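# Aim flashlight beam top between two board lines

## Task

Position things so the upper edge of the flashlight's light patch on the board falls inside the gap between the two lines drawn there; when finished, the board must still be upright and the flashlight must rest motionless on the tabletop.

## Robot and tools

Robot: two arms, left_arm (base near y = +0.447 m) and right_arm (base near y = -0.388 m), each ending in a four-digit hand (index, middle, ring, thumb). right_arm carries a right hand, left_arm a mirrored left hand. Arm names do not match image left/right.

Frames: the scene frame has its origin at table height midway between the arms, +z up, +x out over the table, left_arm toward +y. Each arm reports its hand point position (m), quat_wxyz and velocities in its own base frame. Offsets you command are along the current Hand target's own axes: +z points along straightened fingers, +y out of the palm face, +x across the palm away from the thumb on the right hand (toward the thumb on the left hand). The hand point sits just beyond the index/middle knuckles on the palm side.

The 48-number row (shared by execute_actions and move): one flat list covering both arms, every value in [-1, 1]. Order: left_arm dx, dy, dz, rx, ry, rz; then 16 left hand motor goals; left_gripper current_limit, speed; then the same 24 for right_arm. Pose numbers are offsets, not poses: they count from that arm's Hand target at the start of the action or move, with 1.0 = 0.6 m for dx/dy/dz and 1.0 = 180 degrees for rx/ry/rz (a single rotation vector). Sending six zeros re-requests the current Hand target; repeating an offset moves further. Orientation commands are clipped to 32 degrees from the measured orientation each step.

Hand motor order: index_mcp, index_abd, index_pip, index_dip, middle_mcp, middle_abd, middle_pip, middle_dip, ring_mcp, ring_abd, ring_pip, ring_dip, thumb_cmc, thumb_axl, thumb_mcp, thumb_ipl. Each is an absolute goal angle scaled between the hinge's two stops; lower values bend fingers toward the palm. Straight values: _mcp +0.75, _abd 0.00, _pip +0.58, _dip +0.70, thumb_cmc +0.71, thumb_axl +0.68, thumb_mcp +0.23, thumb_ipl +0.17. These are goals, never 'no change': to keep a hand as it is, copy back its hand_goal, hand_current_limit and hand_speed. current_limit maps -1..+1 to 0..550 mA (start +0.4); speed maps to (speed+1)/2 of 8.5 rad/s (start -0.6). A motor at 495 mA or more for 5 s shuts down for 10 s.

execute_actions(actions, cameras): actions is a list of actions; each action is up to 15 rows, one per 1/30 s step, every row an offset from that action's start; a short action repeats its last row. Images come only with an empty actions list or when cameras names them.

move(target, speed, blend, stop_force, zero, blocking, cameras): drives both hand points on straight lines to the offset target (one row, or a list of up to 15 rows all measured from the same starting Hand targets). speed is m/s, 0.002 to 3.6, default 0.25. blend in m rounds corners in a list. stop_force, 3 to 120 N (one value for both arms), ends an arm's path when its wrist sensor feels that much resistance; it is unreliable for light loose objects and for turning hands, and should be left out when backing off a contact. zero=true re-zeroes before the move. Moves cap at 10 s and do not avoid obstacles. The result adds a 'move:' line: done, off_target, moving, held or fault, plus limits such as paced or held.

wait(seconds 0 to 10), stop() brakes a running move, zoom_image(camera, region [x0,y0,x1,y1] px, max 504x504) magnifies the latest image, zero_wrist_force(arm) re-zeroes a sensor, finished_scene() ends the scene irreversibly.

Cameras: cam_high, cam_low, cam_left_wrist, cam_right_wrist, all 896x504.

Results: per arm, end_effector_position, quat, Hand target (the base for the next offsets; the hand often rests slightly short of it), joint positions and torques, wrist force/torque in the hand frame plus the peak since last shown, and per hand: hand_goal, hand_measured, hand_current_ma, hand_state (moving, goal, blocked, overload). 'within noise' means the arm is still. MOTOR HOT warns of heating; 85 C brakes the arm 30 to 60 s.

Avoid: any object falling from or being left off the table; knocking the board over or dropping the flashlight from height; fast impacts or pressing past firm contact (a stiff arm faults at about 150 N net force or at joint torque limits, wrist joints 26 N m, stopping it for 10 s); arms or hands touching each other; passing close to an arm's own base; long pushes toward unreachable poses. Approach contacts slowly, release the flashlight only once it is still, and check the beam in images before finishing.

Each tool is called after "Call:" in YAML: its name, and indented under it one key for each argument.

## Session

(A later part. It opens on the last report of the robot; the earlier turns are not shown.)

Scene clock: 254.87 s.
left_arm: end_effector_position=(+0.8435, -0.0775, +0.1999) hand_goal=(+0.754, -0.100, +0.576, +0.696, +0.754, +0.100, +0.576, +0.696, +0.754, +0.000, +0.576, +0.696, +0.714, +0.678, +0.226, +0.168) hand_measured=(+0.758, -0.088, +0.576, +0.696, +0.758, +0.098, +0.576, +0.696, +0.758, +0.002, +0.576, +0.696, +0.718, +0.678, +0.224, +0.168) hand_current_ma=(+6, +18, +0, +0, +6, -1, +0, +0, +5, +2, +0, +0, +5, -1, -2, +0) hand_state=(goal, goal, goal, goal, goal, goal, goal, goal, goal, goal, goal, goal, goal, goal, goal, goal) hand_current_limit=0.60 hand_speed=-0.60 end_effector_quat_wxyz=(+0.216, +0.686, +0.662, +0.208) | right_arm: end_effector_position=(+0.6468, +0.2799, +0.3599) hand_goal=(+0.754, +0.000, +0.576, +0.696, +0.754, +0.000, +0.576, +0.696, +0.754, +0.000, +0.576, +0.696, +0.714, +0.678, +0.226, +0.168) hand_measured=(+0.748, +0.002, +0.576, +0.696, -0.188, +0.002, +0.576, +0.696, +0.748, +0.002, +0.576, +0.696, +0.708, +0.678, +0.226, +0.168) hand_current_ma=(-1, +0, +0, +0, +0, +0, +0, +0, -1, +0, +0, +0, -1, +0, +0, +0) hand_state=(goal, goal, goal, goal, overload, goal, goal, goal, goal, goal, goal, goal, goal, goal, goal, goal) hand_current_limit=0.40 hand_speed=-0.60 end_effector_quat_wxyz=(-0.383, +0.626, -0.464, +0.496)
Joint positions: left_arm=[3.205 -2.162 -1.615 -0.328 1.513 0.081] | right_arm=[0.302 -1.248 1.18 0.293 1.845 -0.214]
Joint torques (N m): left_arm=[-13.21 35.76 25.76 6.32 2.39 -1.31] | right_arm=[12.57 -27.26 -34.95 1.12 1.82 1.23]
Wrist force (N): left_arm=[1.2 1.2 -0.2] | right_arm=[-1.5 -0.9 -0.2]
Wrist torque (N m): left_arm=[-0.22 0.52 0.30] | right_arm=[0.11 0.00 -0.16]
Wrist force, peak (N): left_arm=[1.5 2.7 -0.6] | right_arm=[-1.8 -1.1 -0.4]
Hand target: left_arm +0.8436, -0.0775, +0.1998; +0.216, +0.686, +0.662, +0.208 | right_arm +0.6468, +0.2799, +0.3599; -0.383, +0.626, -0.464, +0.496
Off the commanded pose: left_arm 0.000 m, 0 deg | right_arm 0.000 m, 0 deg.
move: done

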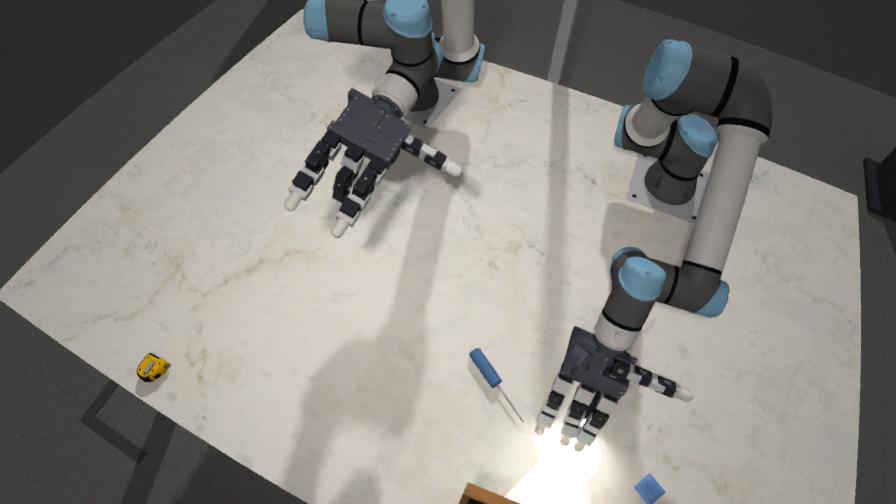

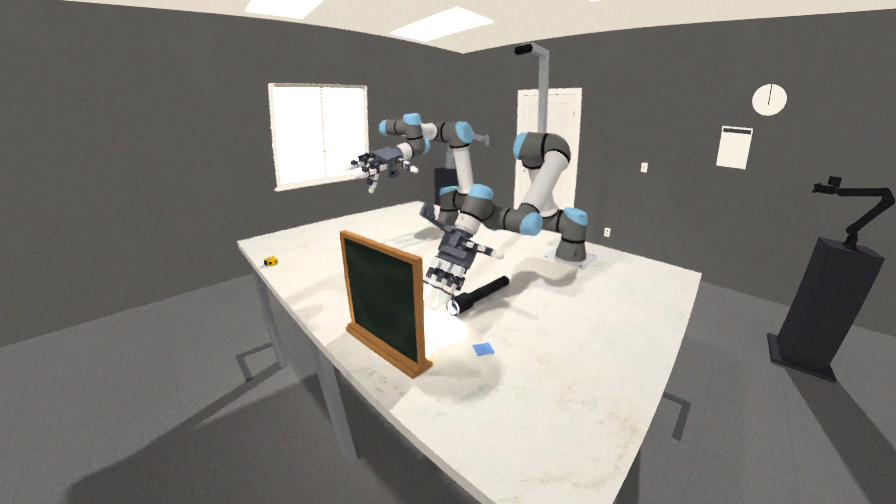

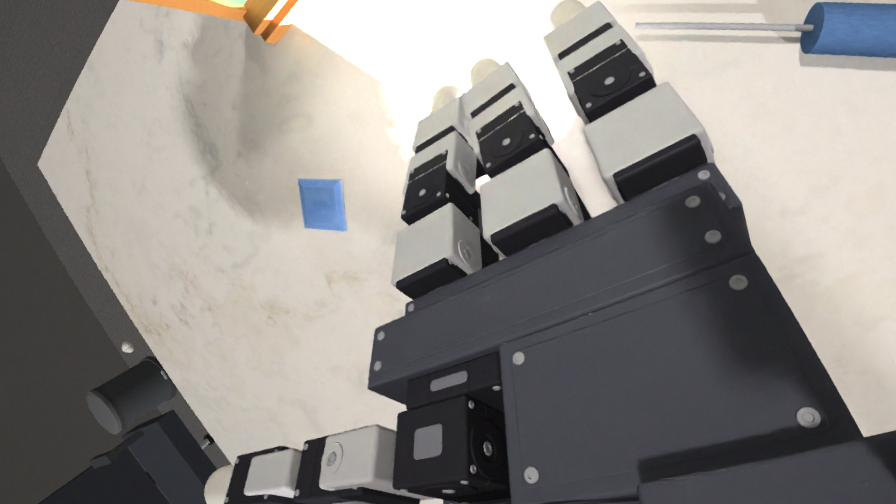

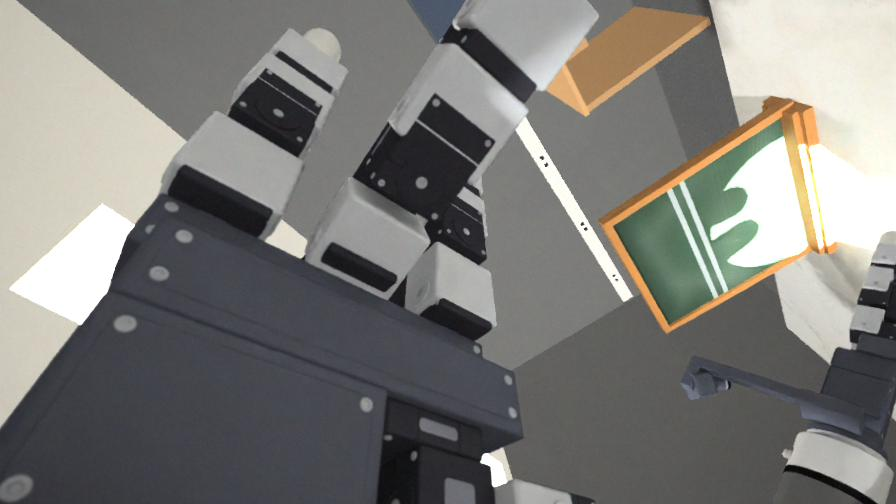

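Call:
move:
  target:
    - [0,-0.0354,0.0505,0,0,0, 0.754,-0.1,0.576,0.696,0.754,0.1,0.576,0.696,0.754,0,0.576,0.696,0.714,0.678,0.226,0.168,0.6,-0.6, 0,0,0,0,0,0, 0.754,0,0.576,0.696,0.754,0,0.576,0.696,0.754,0,0.576,0.696,0.714,0.678,0.226,0.168,0.4,-0.6]
    - [0,-0.0968,0.0075,0,0,0, 0.754,-0.1,0.576,0.696,0.754,0.1,0.576,0.696,0.754,0,0.576,0.696,0.714,0.678,0.226,0.168,0.6,-0.6, 0,0,0,0,0,0, 0.754,0,0.576,0.696,0.754,0,0.576,0.696,0.754,0,0.576,0.696,0.714,0.678,0.226,0.168,0.4,-0.6]
  speed: [0.12, 0.06]
  cameras: ["all"]

Call:
zoom_image:
  camera: "cam_low"
  region: [400, 200, 560, 360]

Call:
zoom_image:
  camera: "cam_high"
  region: [500, 300, 700, 500]

Scene clock: 270.60 s.
left_arm: end_effector_position=(+0.7987, -0.0759, +0.1629) hand_goal=(+0.754, -0.100, +0.576, +0.696, +0.754, +0.100, +0.576, +0.696, +0.754, +0.000, +0.576, +0.696, +0.714, +0.678, +0.226, +0.168) hand_measured=(+0.742, -0.088, +0.574, +0.696, +0.742, +0.096, +0.572, +0.696, +0.758, +0.002, +0.576, +0.696, +0.718, +0.678, +0.224, +0.168) hand_current_ma=(-21, +15, -1, +0, -20, -3, -4, +0, +5, +2, +0, +0, +5, -1, -2, +0) hand_state=(goal, goal, goal, goal, goal, goal, goal, goal, goal, goal, goal, goal, goal, goal, goal, goal) hand_current_limit=0.60 hand_speed=-0.60 end_effector_quat_wxyz=(+0.216, +0.686, +0.662, +0.208) | right_arm: end_effector_position=(+0.6468, +0.2799, +0.3599) hand_goal=(+0.754, +0.000, +0.576, +0.696, +0.754, +0.000, +0.576, +0.696, +0.754, +0.000, +0.576, +0.696, +0.714, +0.678, +0.226, +0.168) hand_measured=(+0.748, +0.002, +0.576, +0.696, -0.188, +0.002, +0.576, +0.696, +0.748, +0.002, +0.576, +0.696, +0.708, +0.678, +0.226, +0.168) hand_current_ma=(-1, +0, +0, +0, +0, +0, +0, +0, -1, +0, +0, +0, -1, +0, +0, +0) hand_state=(goal, goal, goal, goal, overload, goal, goal, goal, goal, goal, goal, goal, goal, goal, goal, goal) hand_current_limit=0.40 hand_speed=-0.60 end_effector_quat_wxyz=(-0.383, +0.626, -0.464, +0.496)
Joint positions: left_arm=[3.212 -2.137 -1.784 -0.184 1.509 0.087] | right_arm=[0.302 -1.248 1.18 0.293 1.845 -0.214]
Joint torques (N m): left_arm=[14.81 48.42 7.05 5.94 -1.79 1.45] | right_arm=[12.31 -28.46 -34.51 1.03 1.81 1.22]
Wrist force (N): left_arm=[1.3 3.4 0.8] | right_arm=[-1.6 -0.8 -0.2]
Wrist torque (N m): left_arm=[-0.28 0.51 0.08] | right_arm=[0.11 0.03 -0.17]
Wrist force, peak (N): left_arm=[1.3 6.1 -3.3] | right_arm=[-1.8 -0.8 -0.3]
Hand target: left_arm +0.7986, -0.0759, +0.1629; +0.216, +0.686, +0.662, +0.208 | right_arm +0.6468, +0.2799, +0.3599; -0.383, +0.626, -0.464, +0.496
Off the commanded pose: left_arm 0.000 m, 0 deg | right_arm 0.000 m, 0 deg.
move: done

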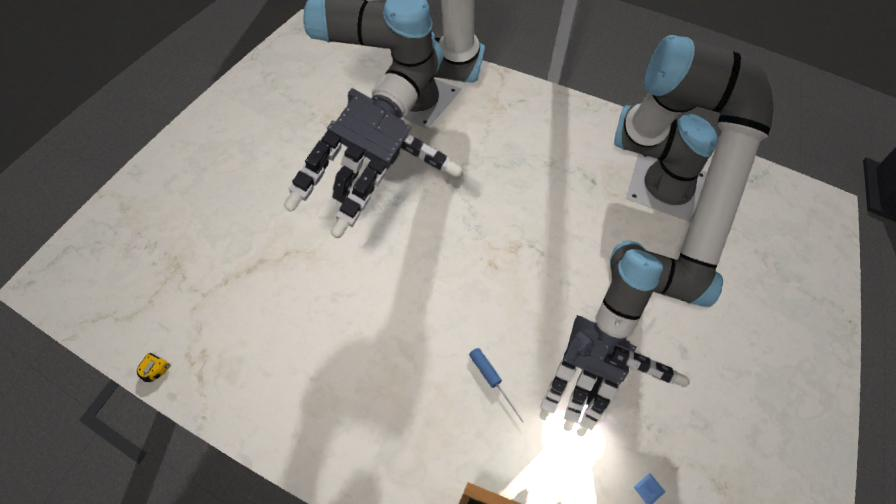

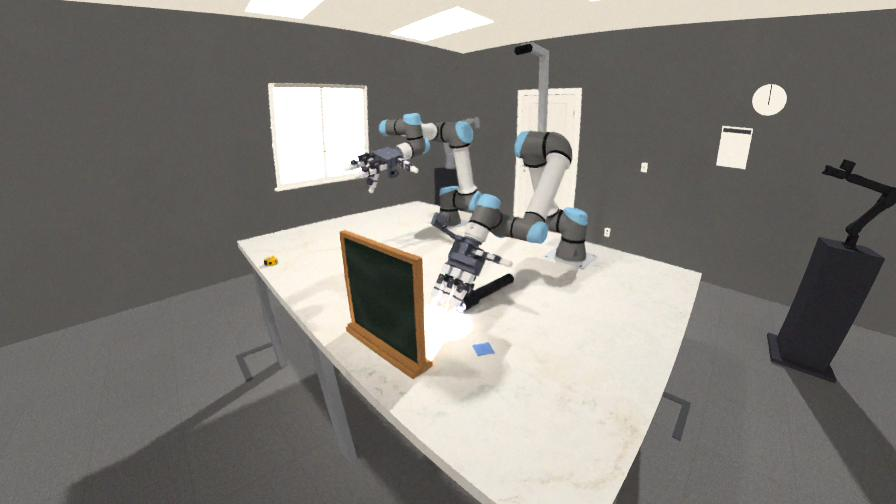

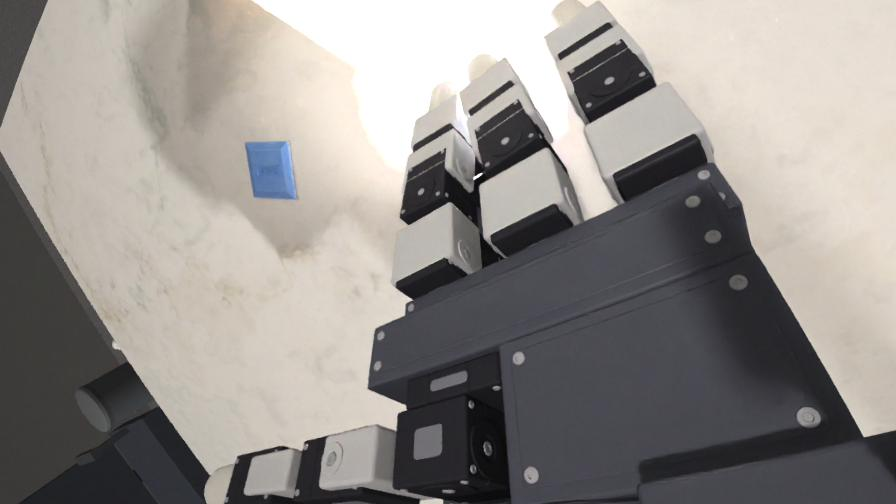

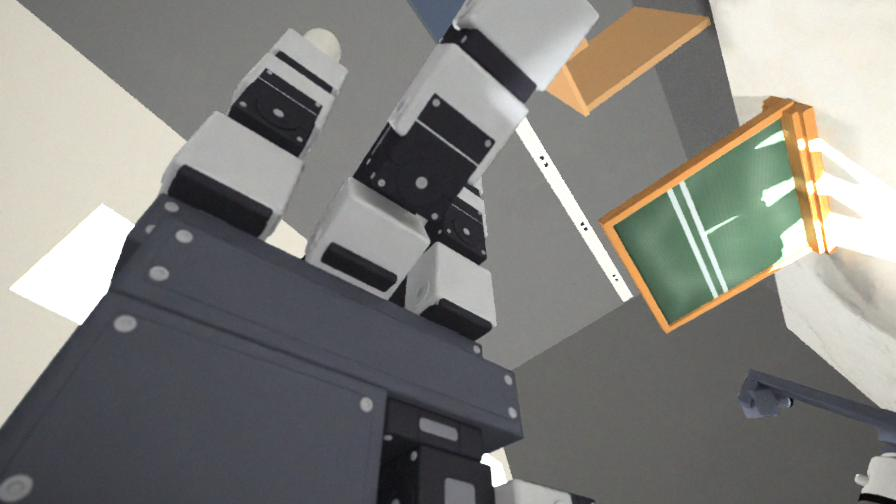

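Scaled by 3.150.

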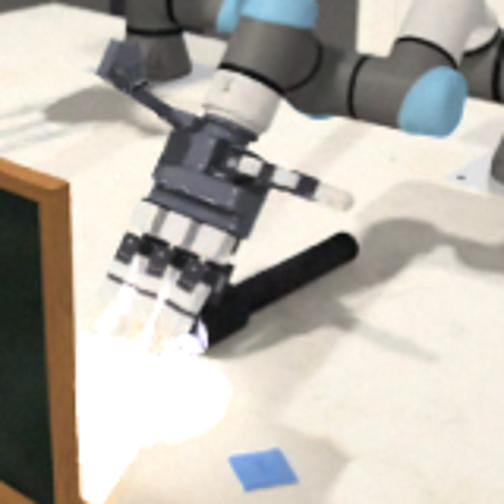

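Scaled by 2.520.

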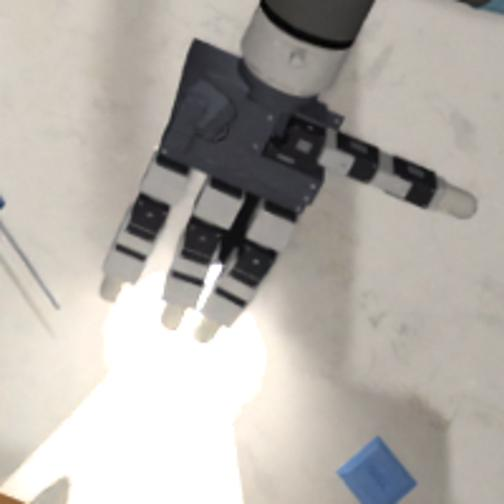

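Call:
zoom_image:
  camera: "cam_right_wrist"
  region: [590, 80, 850, 340]

Scaled by 1.938.

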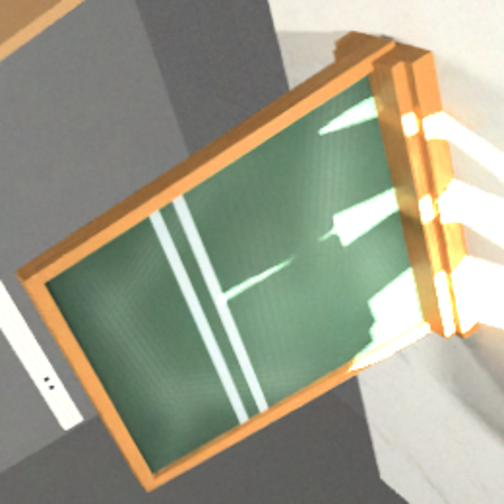

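Call:
move:
  target:
    - [0,-0.0177,-0.0124,0,0,0, 0.754,-0.1,0.576,0.696,0.754,0.1,0.576,0.696,0.754,0,0.576,0.696,0.714,0.678,0.226,0.168,0.6,-0.6, 0,0,0,0,0,0, 0.754,0,0.576,0.696,0.754,0,0.576,0.696,0.754,0,0.576,0.696,0.714,0.678,0.226,0.168,0.4,-0.6]
    - [0,0.0273,0.0191,0,0,0, 0.754,-0.1,0.576,0.696,0.754,0.1,0.576,0.696,0.754,0,0.576,0.696,0.714,0.678,0.226,0.168,0.6,-0.6, 0,0,0,0,0,0, 0.754,0,0.576,0.696,0.754,0,0.576,0.696,0.754,0,0.576,0.696,0.714,0.678,0.226,0.168,0.4,-0.6]
    - [0,0.1422,-0.1447,0,0,0, 0.754,-0.1,0.576,0.696,0.754,0.1,0.576,0.696,0.754,0,0.576,0.696,0.714,0.678,0.226,0.168,0.6,-0.6, 0,0,0,0,0,0, 0.754,0,0.576,0.696,0.754,0,0.576,0.696,0.754,0,0.576,0.696,0.714,0.678,0.226,0.168,0.4,-0.6]
  speed: [0.04, 0.08, 0.2]
  cameras: ["all"]

Call:
zoom_image:
  camera: "cam_right_wrist"
  region: [590, 80, 850, 340]

Scene clock: 287.53 s.
left_arm: end_effector_position=(+0.8187, -0.0766, +0.2828) hand_goal=(+0.754, -0.100, +0.576, +0.696, +0.754, +0.100, +0.576, +0.696, +0.754, +0.000, +0.576, +0.696, +0.714, +0.678, +0.226, +0.168) hand_measured=(+0.770, -0.088, +0.576, +0.696, +0.758, +0.096, +0.576, +0.696, +0.758, +0.002, +0.576, +0.696, +0.718, +0.678, +0.224, +0.168) hand_current_ma=(+29, +15, +0, +0, +5, -3, -1, +0, +5, +2, +0, +0, +5, -1, -2, +0) hand_state=(goal, goal, goal, goal, goal, goal, goal, goal, goal, goal, goal, goal, goal, goal, goal, goal) hand_current_limit=0.60 hand_speed=-0.60 end_effector_quat_wxyz=(+0.216, +0.686, +0.662, +0.208) | right_arm: end_effector_position=(+0.6468, +0.2799, +0.3599) hand_goal=(+0.754, +0.000, +0.576, +0.696, +0.754, +0.000, +0.576, +0.696, +0.754, +0.000, +0.576, +0.696, +0.714, +0.678, +0.226, +0.168) hand_measured=(+0.748, +0.002, +0.576, +0.696, -0.188, +0.002, +0.576, +0.696, +0.748, +0.002, +0.576, +0.696, +0.708, +0.678, +0.226, +0.168) hand_current_ma=(-1, +0, +0, +0, +0, +0, +0, +0, -1, +0, +0, +0, -1, +0, +0, +0) hand_state=(goal, goal, goal, goal, overload, goal, goal, goal, goal, goal, goal, goal, goal, goal, goal, goal) hand_current_limit=0.40 hand_speed=-0.60 end_effector_quat_wxyz=(-0.383, +0.626, -0.464, +0.496)
Joint positions: left_arm=[3.209 -2.008 -1.616 -0.48 1.511 0.084] | right_arm=[0.302 -1.248 1.18 0.293 1.845 -0.214]
Joint torques (N m): left_arm=[13.81 47.84 33.36 0.34 -1.39 0.78] | right_arm=[11.79 -28.76 -34.59 0.88 1.84 1.12]
Wrist force (N): left_arm=[1.1 1.1 -0.4] | right_arm=[-1.4 -1.0 -0.2]
Wrist torque (N m): left_arm=[-0.20 0.52 0.29] | right_arm=[0.10 -0.01 -0.15]
Wrist force, peak (N): left_arm=[1.6 2.8 -4.6] | right_arm=[-1.6 -1.1 -0.4]
Hand target: left_arm +0.8187, -0.0765, +0.2829; +0.216, +0.686, +0.662, +0.208 | right_arm +0.6468, +0.2799, +0.3599; -0.383, +0.626, -0.464, +0.496
Off the commanded pose: left_arm 0.000 m, 0 deg | right_arm 0.000 m, 0 deg.
move: done

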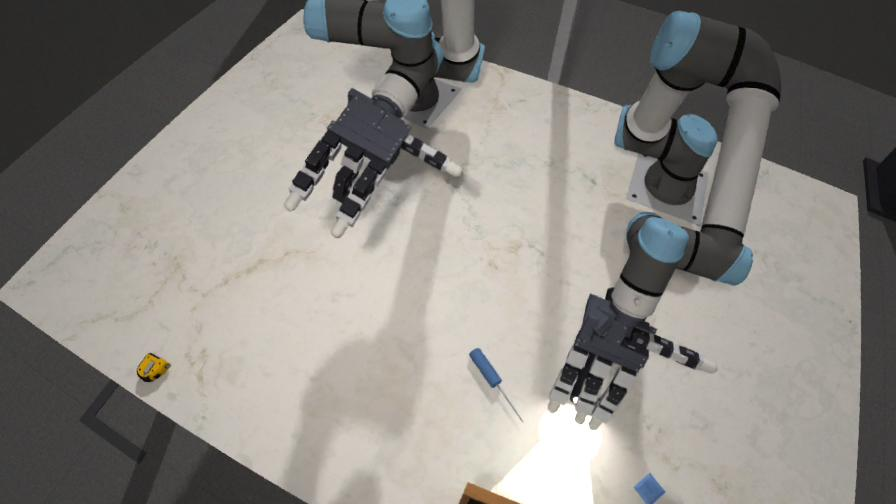

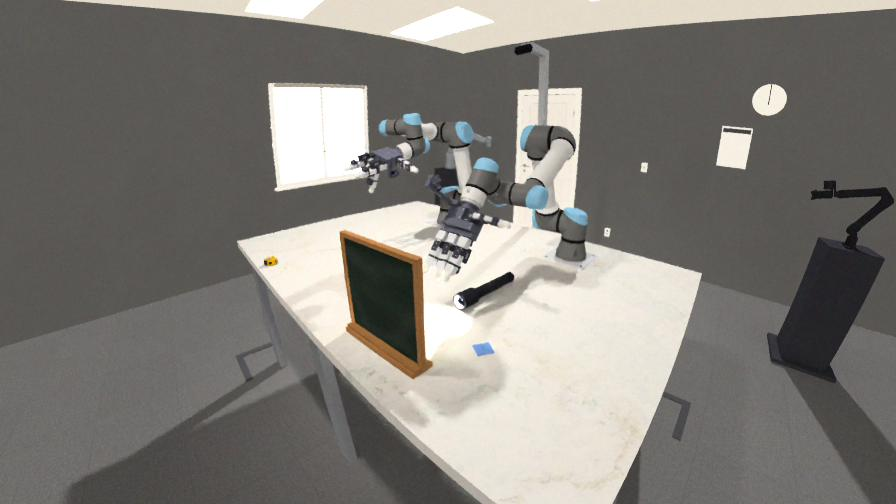

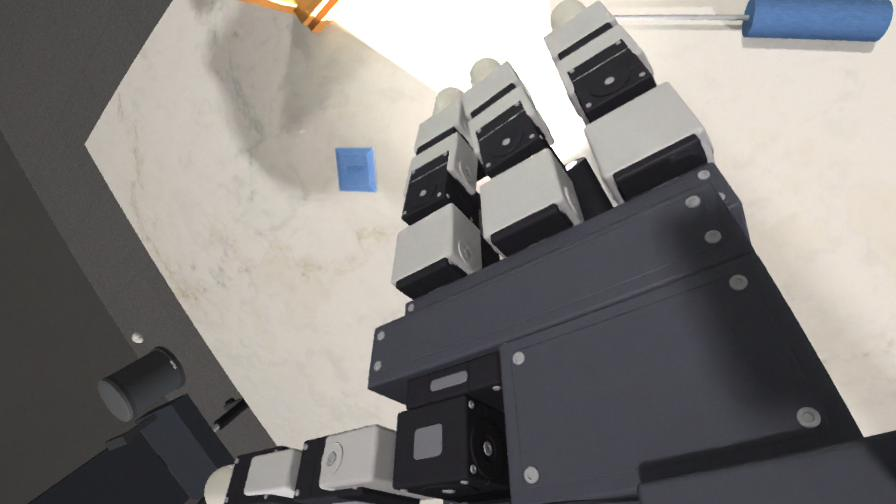

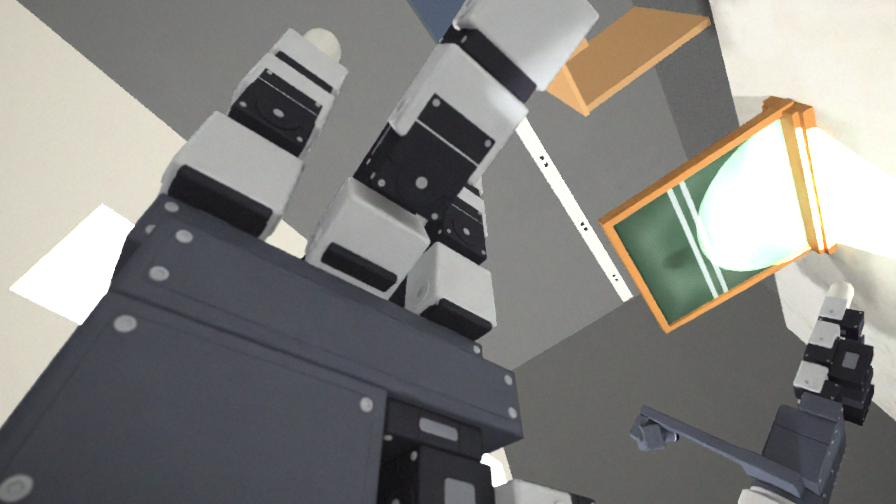

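Scaled by 1.938.

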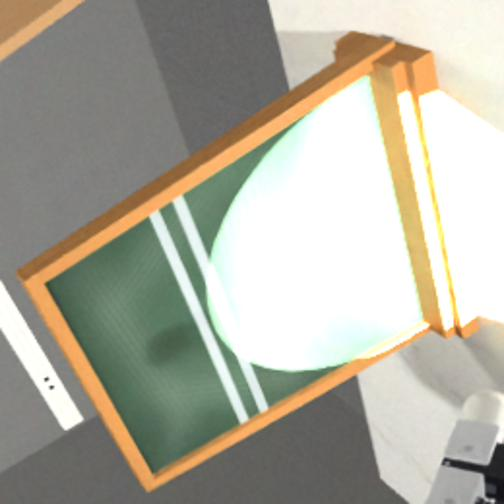

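Call:
zoom_image:
  camera: "cam_right_wrist"
  region: [670, 170, 760, 300]

Scaled by 3.877.

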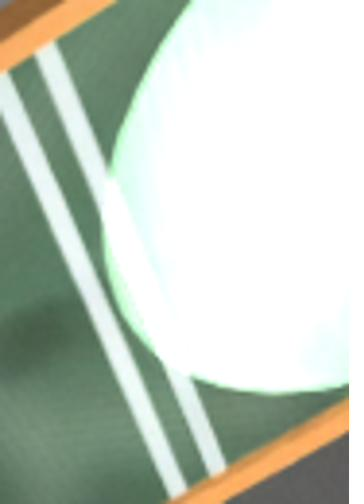

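Call:
move:
  target: [0,-0.5433,-0.4155,0,0,0, 0.754,-0.1,0.576,0.696,0.754,0.1,0.576,0.696,0.754,0,0.576,0.696,0.714,0.678,0.226,0.168,0.6,-0.6, 0,0,0,0,0,0, 0.754,0,0.576,0.696,0.754,0,0.576,0.696,0.754,0,0.576,0.696,0.714,0.678,0.226,0.168,0.4,-0.6]
  speed: 0.3
  cameras: ["all"]

Call:
zoom_image:
  camera: "cam_right_wrist"
  region: [670, 170, 760, 300]

Call:
zoom_image:
  camera: "cam_high"
  region: [500, 240, 740, 480]

Scene clock: 305.07 s.
left_arm: end_effector_position=(+0.4090, -0.0618, +0.3004) hand_goal=(+0.754, -0.100, +0.576, +0.696, +0.754, +0.100, +0.576, +0.696, +0.754, +0.000, +0.576, +0.696, +0.714, +0.678, +0.226, +0.168) hand_measured=(+0.768, -0.088, +0.576, +0.696, +0.758, +0.096, +0.576, +0.696, +0.758, +0.002, +0.576, +0.696, +0.718, +0.678, +0.224, +0.168) hand_current_ma=(+26, +15, +0, +0, +5, -3, -1, +0, +5, +2, +0, +0, +5, -1, -2, +0) hand_state=(goal, goal, goal, goal, goal, goal, goal, goal, goal, goal, goal, goal, goal, goal, goal, goal) hand_current_limit=0.60 hand_speed=-0.60 end_effector_quat_wxyz=(+0.216, +0.686, +0.662, +0.208) | right_arm: end_effector_position=(+0.6468, +0.2799, +0.3599) hand_goal=(+0.754, +0.000, +0.576, +0.696, +0.754, +0.000, +0.576, +0.696, +0.754, +0.000, +0.576, +0.696, +0.714, +0.678, +0.226, +0.168) hand_measured=(+0.748, +0.002, +0.576, +0.696, -0.188, +0.002, +0.576, +0.696, +0.748, +0.002, +0.576, +0.696, +0.708, +0.678, +0.226, +0.168) hand_current_ma=(-1, +0, +0, +0, +0, +0, +0, +0, -1, +0, +0, +0, -1, +0, +0, +0) hand_state=(goal, goal, goal, goal, overload, goal, goal, goal, goal, goal, goal, goal, goal, goal, goal, goal) hand_current_limit=0.40 hand_speed=-0.60 end_effector_quat_wxyz=(-0.383, +0.626, -0.464, +0.496)
Joint positions: left_arm=[3.432 -0.824 -2.548 -0.755 1.386 0.27] | right_arm=[0.302 -1.248 1.18 0.293 1.845 -0.214]
Joint torques (N m): left_arm=[15.23 3.42 34.01 0.53 -1.9 1.46] | right_arm=[11.45 -28.08 -35.64 0.88 1.87 1.08]
Wrist force (N): left_arm=[1.1 1.7 -0.2] | right_arm=[-1.4 -1.0 -0.4]
Wrist torque (N m): left_arm=[-0.13 0.52 0.05] | right_arm=[0.11 0.01 -0.15]
Wrist force, peak (N): left_arm=[1.7 2.3 0.3] | right_arm=[-1.8 -1.1 -0.2]
Hand target: left_arm +0.4090, -0.0618, +0.3005; +0.216, +0.686, +0.662, +0.208 | right_arm +0.6468, +0.2799, +0.3599; -0.383, +0.626, -0.464, +0.496
Off the commanded pose: left_arm 0.000 m, 0 deg | right_arm 0.000 m, 0 deg.
move: done

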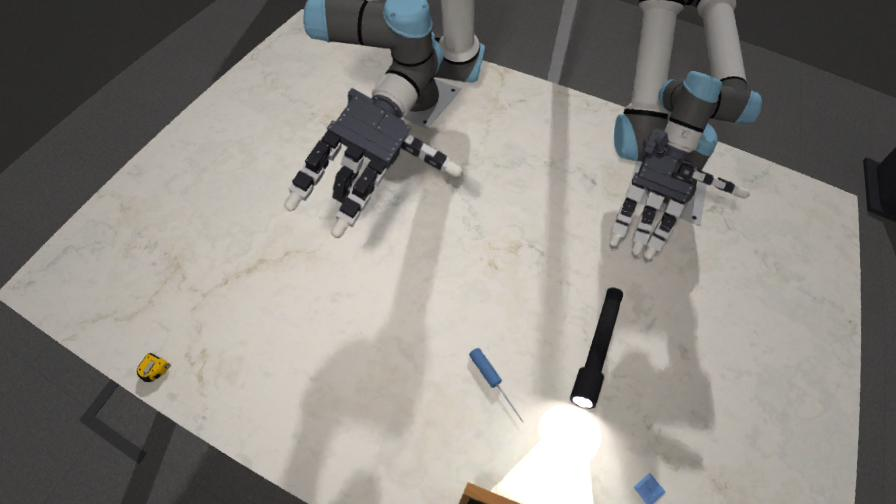

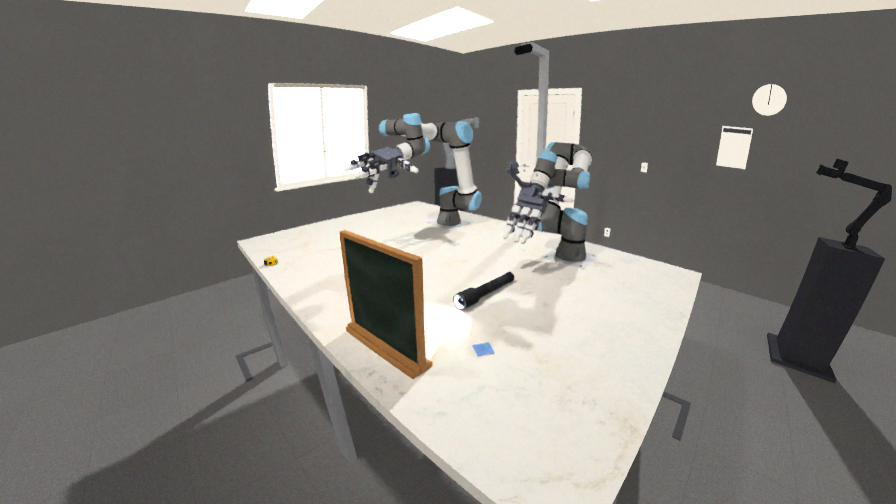

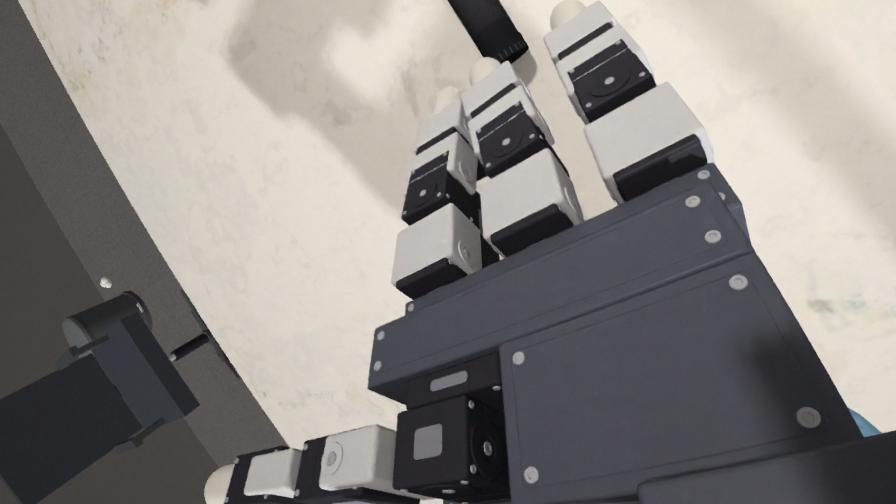

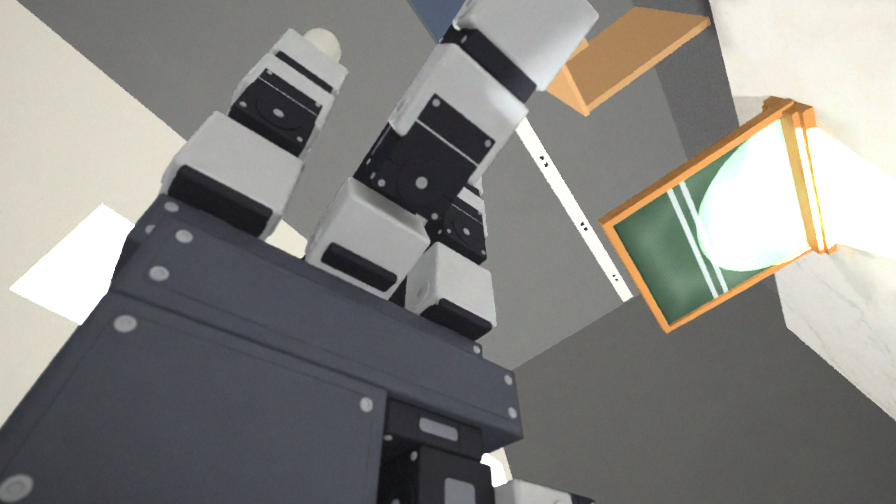

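Scaled by 3.877.

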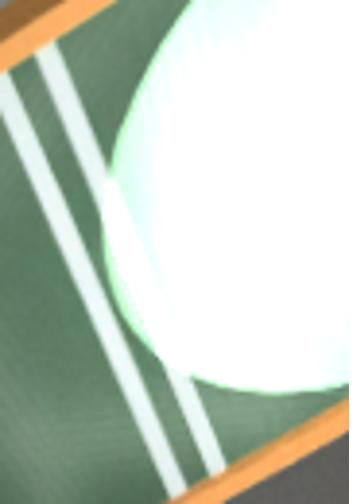

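Scaled by 2.100.

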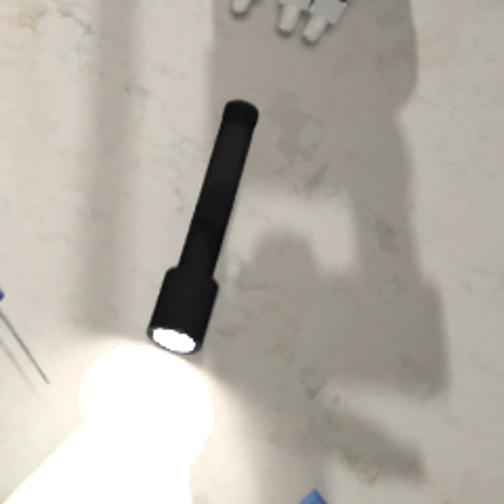

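Call:
move:
  target:
    - [-0.015,-0.0273,-0.0191,0,0,0, 0.754,-0.1,0.576,0.696,0.754,0.1,0.576,0.696,0.754,0,0.576,0.696,0.714,0.678,0.226,0.168,0.6,-0.6, 0,0,0,0,0,0, 0.754,0,0.576,0.696,0.754,0,0.576,0.696,0.754,0,0.576,0.696,0.714,0.678,0.226,0.168,0.4,-0.6]
    - [-0.015,-0.1645,0.1766,0,0,0, 0.754,-0.1,0.576,0.696,0.754,0.1,0.576,0.696,0.754,0,0.576,0.696,0.714,0.678,0.226,0.168,0.6,-0.6, 0,0,0,0,0,0, 0.754,0,0.576,0.696,0.754,0,0.576,0.696,0.754,0,0.576,0.696,0.714,0.678,0.226,0.168,0.4,-0.6]
    - [-0.015,-0.1303,0.2005,0,0,0, 0.754,-0.1,0.576,0.696,0.754,0.1,0.576,0.696,0.754,0,0.576,0.696,0.714,0.678,0.226,0.168,0.6,-0.6, 0,0,0,0,0,0, 0.754,0,0.576,0.696,0.754,0,0.576,0.696,0.754,0,0.576,0.696,0.714,0.678,0.226,0.168,0.4,-0.6]
  speed: [0.2, 0.15, 0.03]
  blend: [0.01, 0, 0]
  cameras: ["all"]

Call:
zoom_image:
  camera: "cam_high"
  region: [540, 200, 700, 360]

Call:
zoom_image:
  camera: "cam_low"
  region: [430, 220, 590, 340]

Scene clock: 321.27 s.
left_arm: end_effector_position=(+0.3853, -0.0703, +0.2063) hand_goal=(+0.754, -0.100, +0.576, +0.696, +0.754, +0.100, +0.576, +0.696, +0.754, +0.000, +0.576, +0.696, +0.714, +0.678, +0.226, +0.168) hand_measured=(+0.766, -0.088, +0.576, +0.696, +0.758, +0.096, +0.576, +0.696, +0.758, +0.002, +0.576, +0.696, +0.720, +0.678, +0.224, +0.168) hand_current_ma=(+22, +15, +0, +0, +6, -3, -1, +0, +6, +2, +0, +0, +6, -1, -3, +0) hand_state=(goal, goal, goal, goal, goal, goal, goal, goal, goal, goal, goal, goal, goal, goal, goal, goal) hand_current_limit=0.60 hand_speed=-0.60 end_effector_quat_wxyz=(+0.215, +0.689, +0.662, +0.202) | right_arm: end_effector_position=(+0.6468, +0.2799, +0.3599) hand_goal=(+0.754, +0.000, +0.576, +0.696, +0.754, +0.000, +0.576, +0.696, +0.754, +0.000, +0.576, +0.696, +0.714, +0.678, +0.226, +0.168) hand_measured=(+0.748, +0.002, +0.576, +0.696, -0.188, +0.002, +0.576, +0.696, +0.748, +0.002, +0.576, +0.696, +0.708, +0.678, +0.226, +0.168) hand_current_ma=(-1, +0, +0, +0, +0, +0, +0, +0, -1, +0, +0, +0, -1, +0, +0, +0) hand_state=(goal, goal, goal, goal, overload, goal, goal, goal, goal, goal, goal, goal, goal, goal, goal, goal) hand_current_limit=0.40 hand_speed=-0.60 end_effector_quat_wxyz=(-0.383, +0.626, -0.464, +0.496)
Joint positions: left_arm=[3.432 -0.881 -2.783 -0.477 1.381 0.274] | right_arm=[0.302 -1.248 1.18 0.293 1.845 -0.214]
Joint torques (N m): left_arm=[-5.98 2.83 33.73 0.51 -1.48 0.78] | right_arm=[11.45 -27.48 -33.71 0.91 1.84 0.58]
Wrist force (N): left_arm=[1.2 1.4 -0.2] | right_arm=[-1.4 -0.9 -0.1]
Wrist torque (N m): left_arm=[-0.17 0.51 0.31] | right_arm=[0.10 -0.01 -0.15]
Wrist force, peak (N): left_arm=[0.7 -3.5 3.5] | right_arm=[-1.7 -1.2 -0.3]
Hand target: left_arm +0.3853, -0.0703, +0.2064; +0.215, +0.689, +0.662, +0.202 (not the last commanded pose) | right_arm +0.6468, +0.2799, +0.3599; -0.383, +0.626, -0.464, +0.496
Off the commanded pose: left_arm 0.057 m, 1 deg | right_arm 0.000 m, 0 deg.
move: held (left_arm; a check stopped the path); path passed 1 of 3 targets; limits=held
pose unreachable (left arm): on one or more control steps of this call, first in action 0 (counted from 0), this arm could not follow its commanded pose, so it was not sent that pose on those steps. It may still have moved: this result reports where it is.
cause: moving toward the commanded pose would bring two parts of the arm too close to each other (joints 3 (elbow) and 4 (wrist 1) lie between them).

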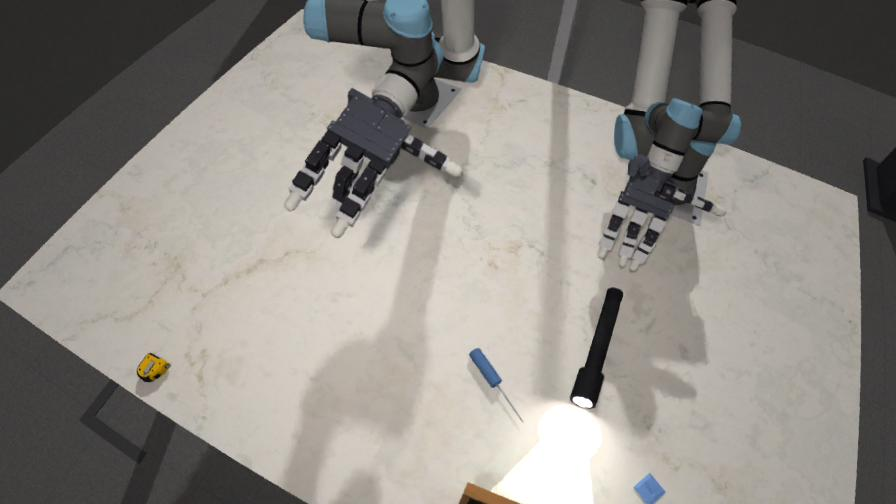

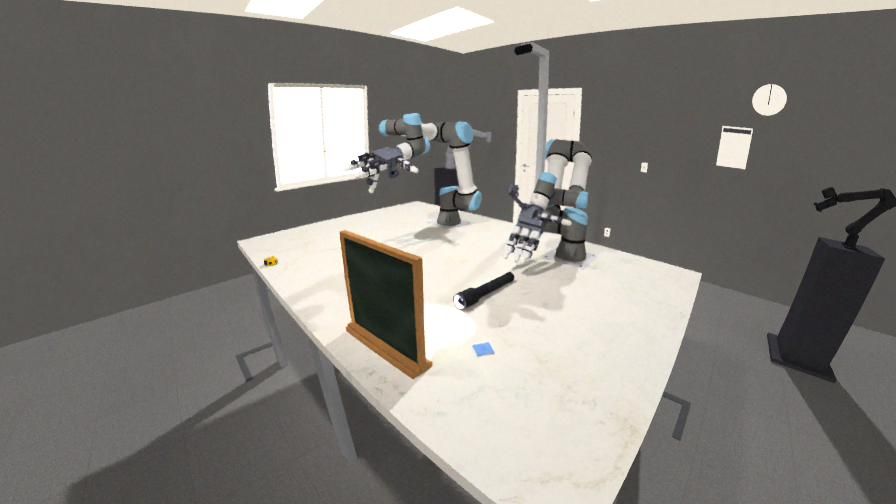

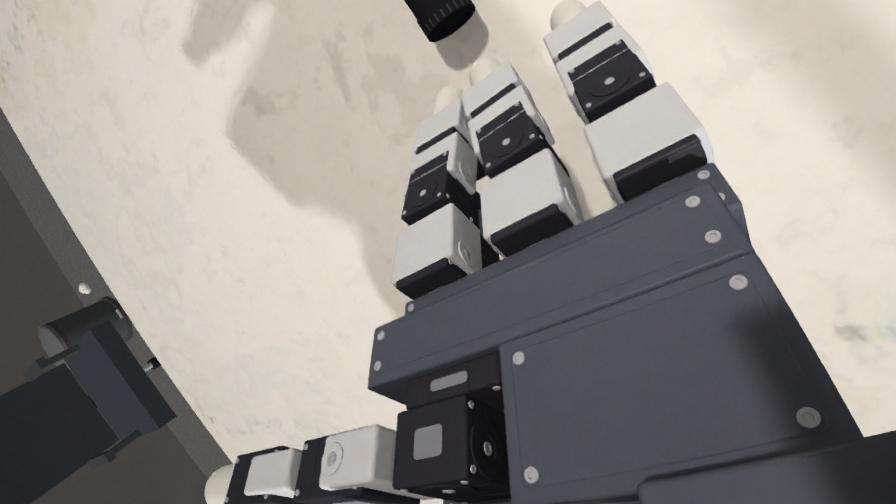

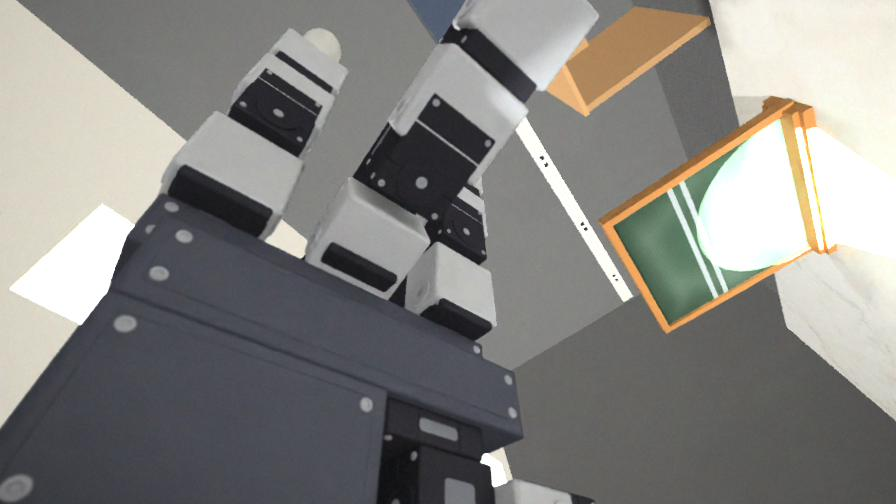

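Scaled by 3.150.

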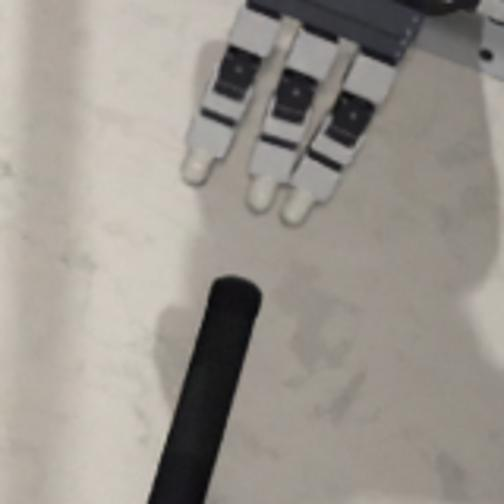

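Scaled by 3.150.

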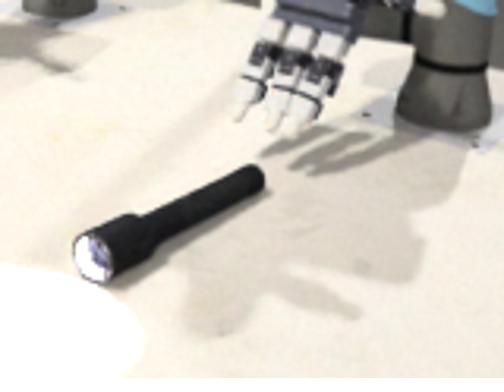

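Call:
move:
  target:
    - [-0.002,0.2005,0.0713,0.3056,0,0, 0.754,-0.1,0.576,0.696,0.754,0.1,0.576,0.696,0.754,0,0.576,0.696,0.714,0.678,0.226,0.168,0.6,-0.6, 0,0,0,0,0,0, 0.754,0,0.576,0.696,0.754,0,0.576,0.696,0.754,0,0.576,0.696,0.714,0.678,0.226,0.168,0.4,-0.6]
    - [-0.002,0.0665,0.2623,0.3056,0,0, 0.754,-0.1,0.576,0.696,0.754,0.1,0.576,0.696,0.754,0,0.576,0.696,0.714,0.678,0.226,0.168,0.6,-0.6, 0,0,0,0,0,0, 0.754,0,0.576,0.696,0.754,0,0.576,0.696,0.754,0,0.576,0.696,0.714,0.678,0.226,0.168,0.4,-0.6]
  speed: [0.3, 0.12]
  cameras: ["all"]

Call:
zoom_image:
  camera: "cam_high"
  region: [540, 200, 700, 360]

Call:
zoom_image:
  camera: "cam_low"
  region: [430, 220, 590, 340]

Scene clock: 341.17 s.
left_arm: end_effector_position=(+0.5067, -0.0772, +0.0989) hand_goal=(+0.754, -0.100, +0.576, +0.696, +0.754, +0.100, +0.576, +0.696, +0.754, +0.000, +0.576, +0.696, +0.714, +0.678, +0.226, +0.168) hand_measured=(+0.754, -0.088, +0.576, +0.696, +0.750, +0.096, +0.576, +0.696, +0.752, +0.002, +0.576, +0.696, +0.714, +0.678, +0.224, +0.168) hand_current_ma=(-1, +15, +0, +0, -6, -3, -1, +0, -2, +2, +0, +0, -1, -1, -3, +0) hand_state=(goal, goal, goal, goal, goal, goal, goal, goal, goal, goal, goal, goal, goal, goal, goal, goal) hand_current_limit=0.60 hand_speed=-0.60 end_effector_quat_wxyz=(-0.128, +0.710, +0.681, -0.127) | right_arm: end_effector_position=(+0.6468, +0.2799, +0.3599) hand_goal=(+0.754, +0.000, +0.576, +0.696, +0.754, +0.000, +0.576, +0.696, +0.754, +0.000, +0.576, +0.696, +0.714, +0.678, +0.226, +0.168) hand_measured=(+0.748, +0.002, +0.576, +0.696, -0.188, +0.002, +0.576, +0.696, +0.748, +0.002, +0.576, +0.696, +0.708, +0.678, +0.226, +0.168) hand_current_ma=(-1, +0, +0, +0, +0, +0, +0, +0, -1, +0, +0, +0, -1, +0, +0, +0) hand_state=(goal, goal, goal, goal, overload, goal, goal, goal, goal, goal, goal, goal, goal, goal, goal, goal) hand_current_limit=0.40 hand_speed=-0.60 end_effector_quat_wxyz=(-0.383, +0.626, -0.464, +0.496)
Joint positions: left_arm=[3.211 -1.737 -1.947 -1.389 1.604 0.106] | right_arm=[0.302 -1.248 1.18 0.293 1.845 -0.214]
Joint torques (N m): left_arm=[-12.56 17.91 9.73 4.73 -1.63 -1.32] | right_arm=[12.87 -28.46 -35.52 0.79 1.72 0.9]
Wrist force (N): left_arm=[1.8 -0.4 0.0] | right_arm=[-1.5 -0.8 -0.4]
Wrist torque (N m): left_arm=[0.01 0.39 0.17] | right_arm=[0.14 0.02 -0.16]
Wrist force, peak (N): left_arm=[1.9 -0.8 0.3] | right_arm=[-1.7 -1.1 -0.1]
Hand target: left_arm +0.5067, -0.0772, +0.0988; -0.128, +0.710, +0.681, -0.127 | right_arm +0.6468, +0.2799, +0.3599; -0.383, +0.626, -0.464, +0.496
Off the commanded pose: left_arm 0.000 m, 0 deg | right_arm 0.000 m, 0 deg.
move: done

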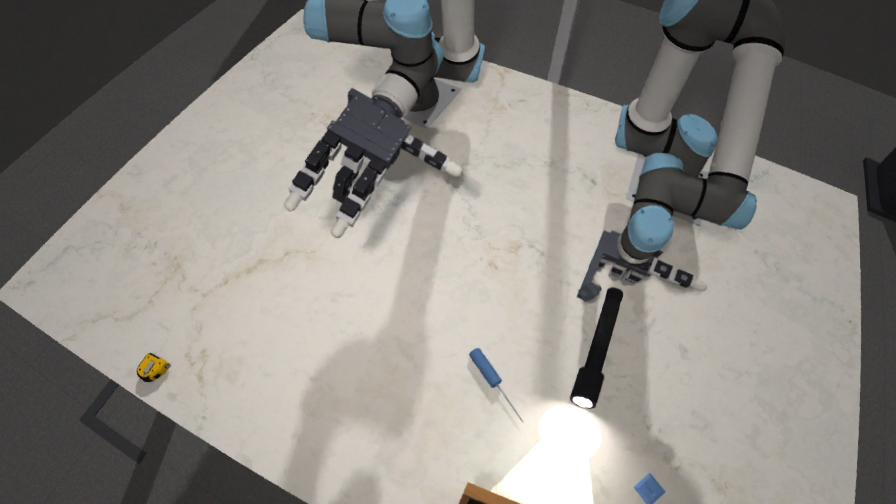

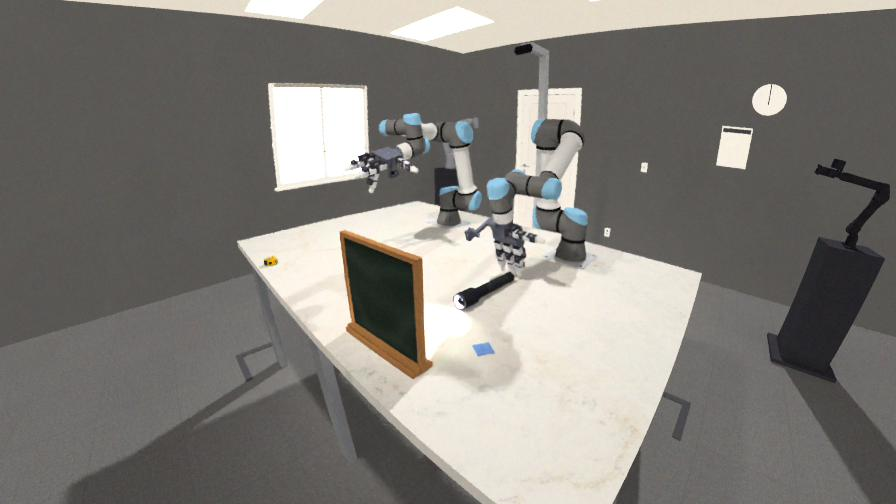

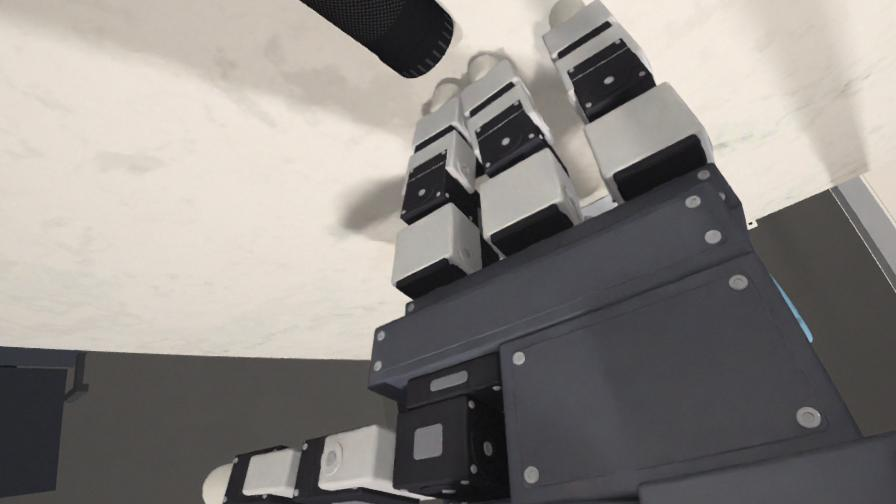

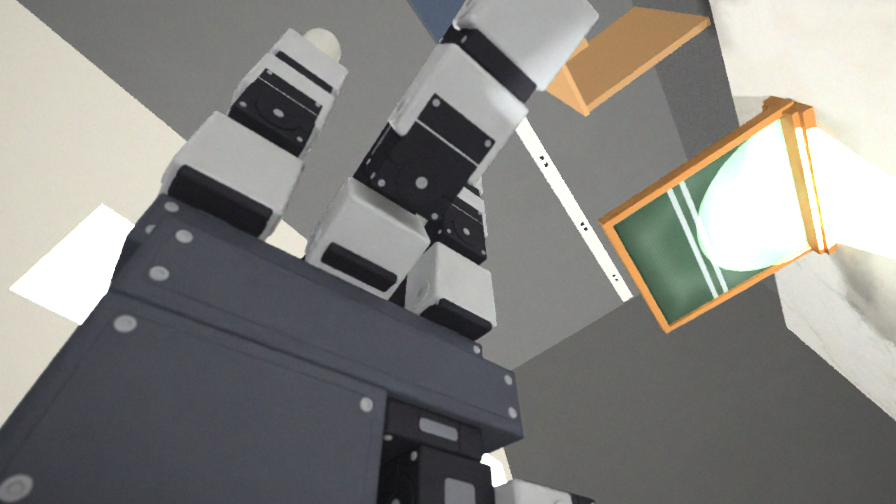

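Scaled by 3.150.

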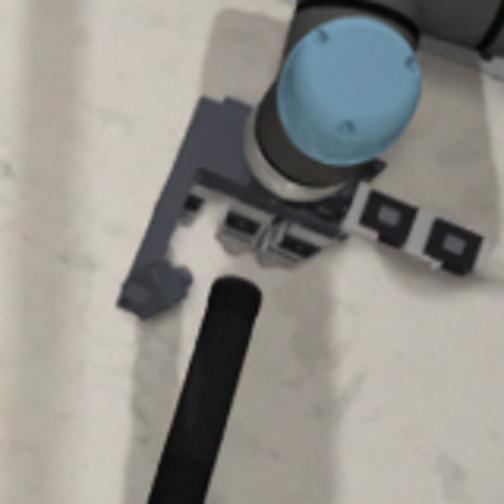

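Scaled by 3.150.

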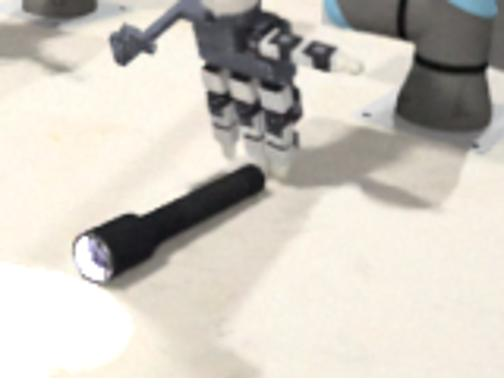

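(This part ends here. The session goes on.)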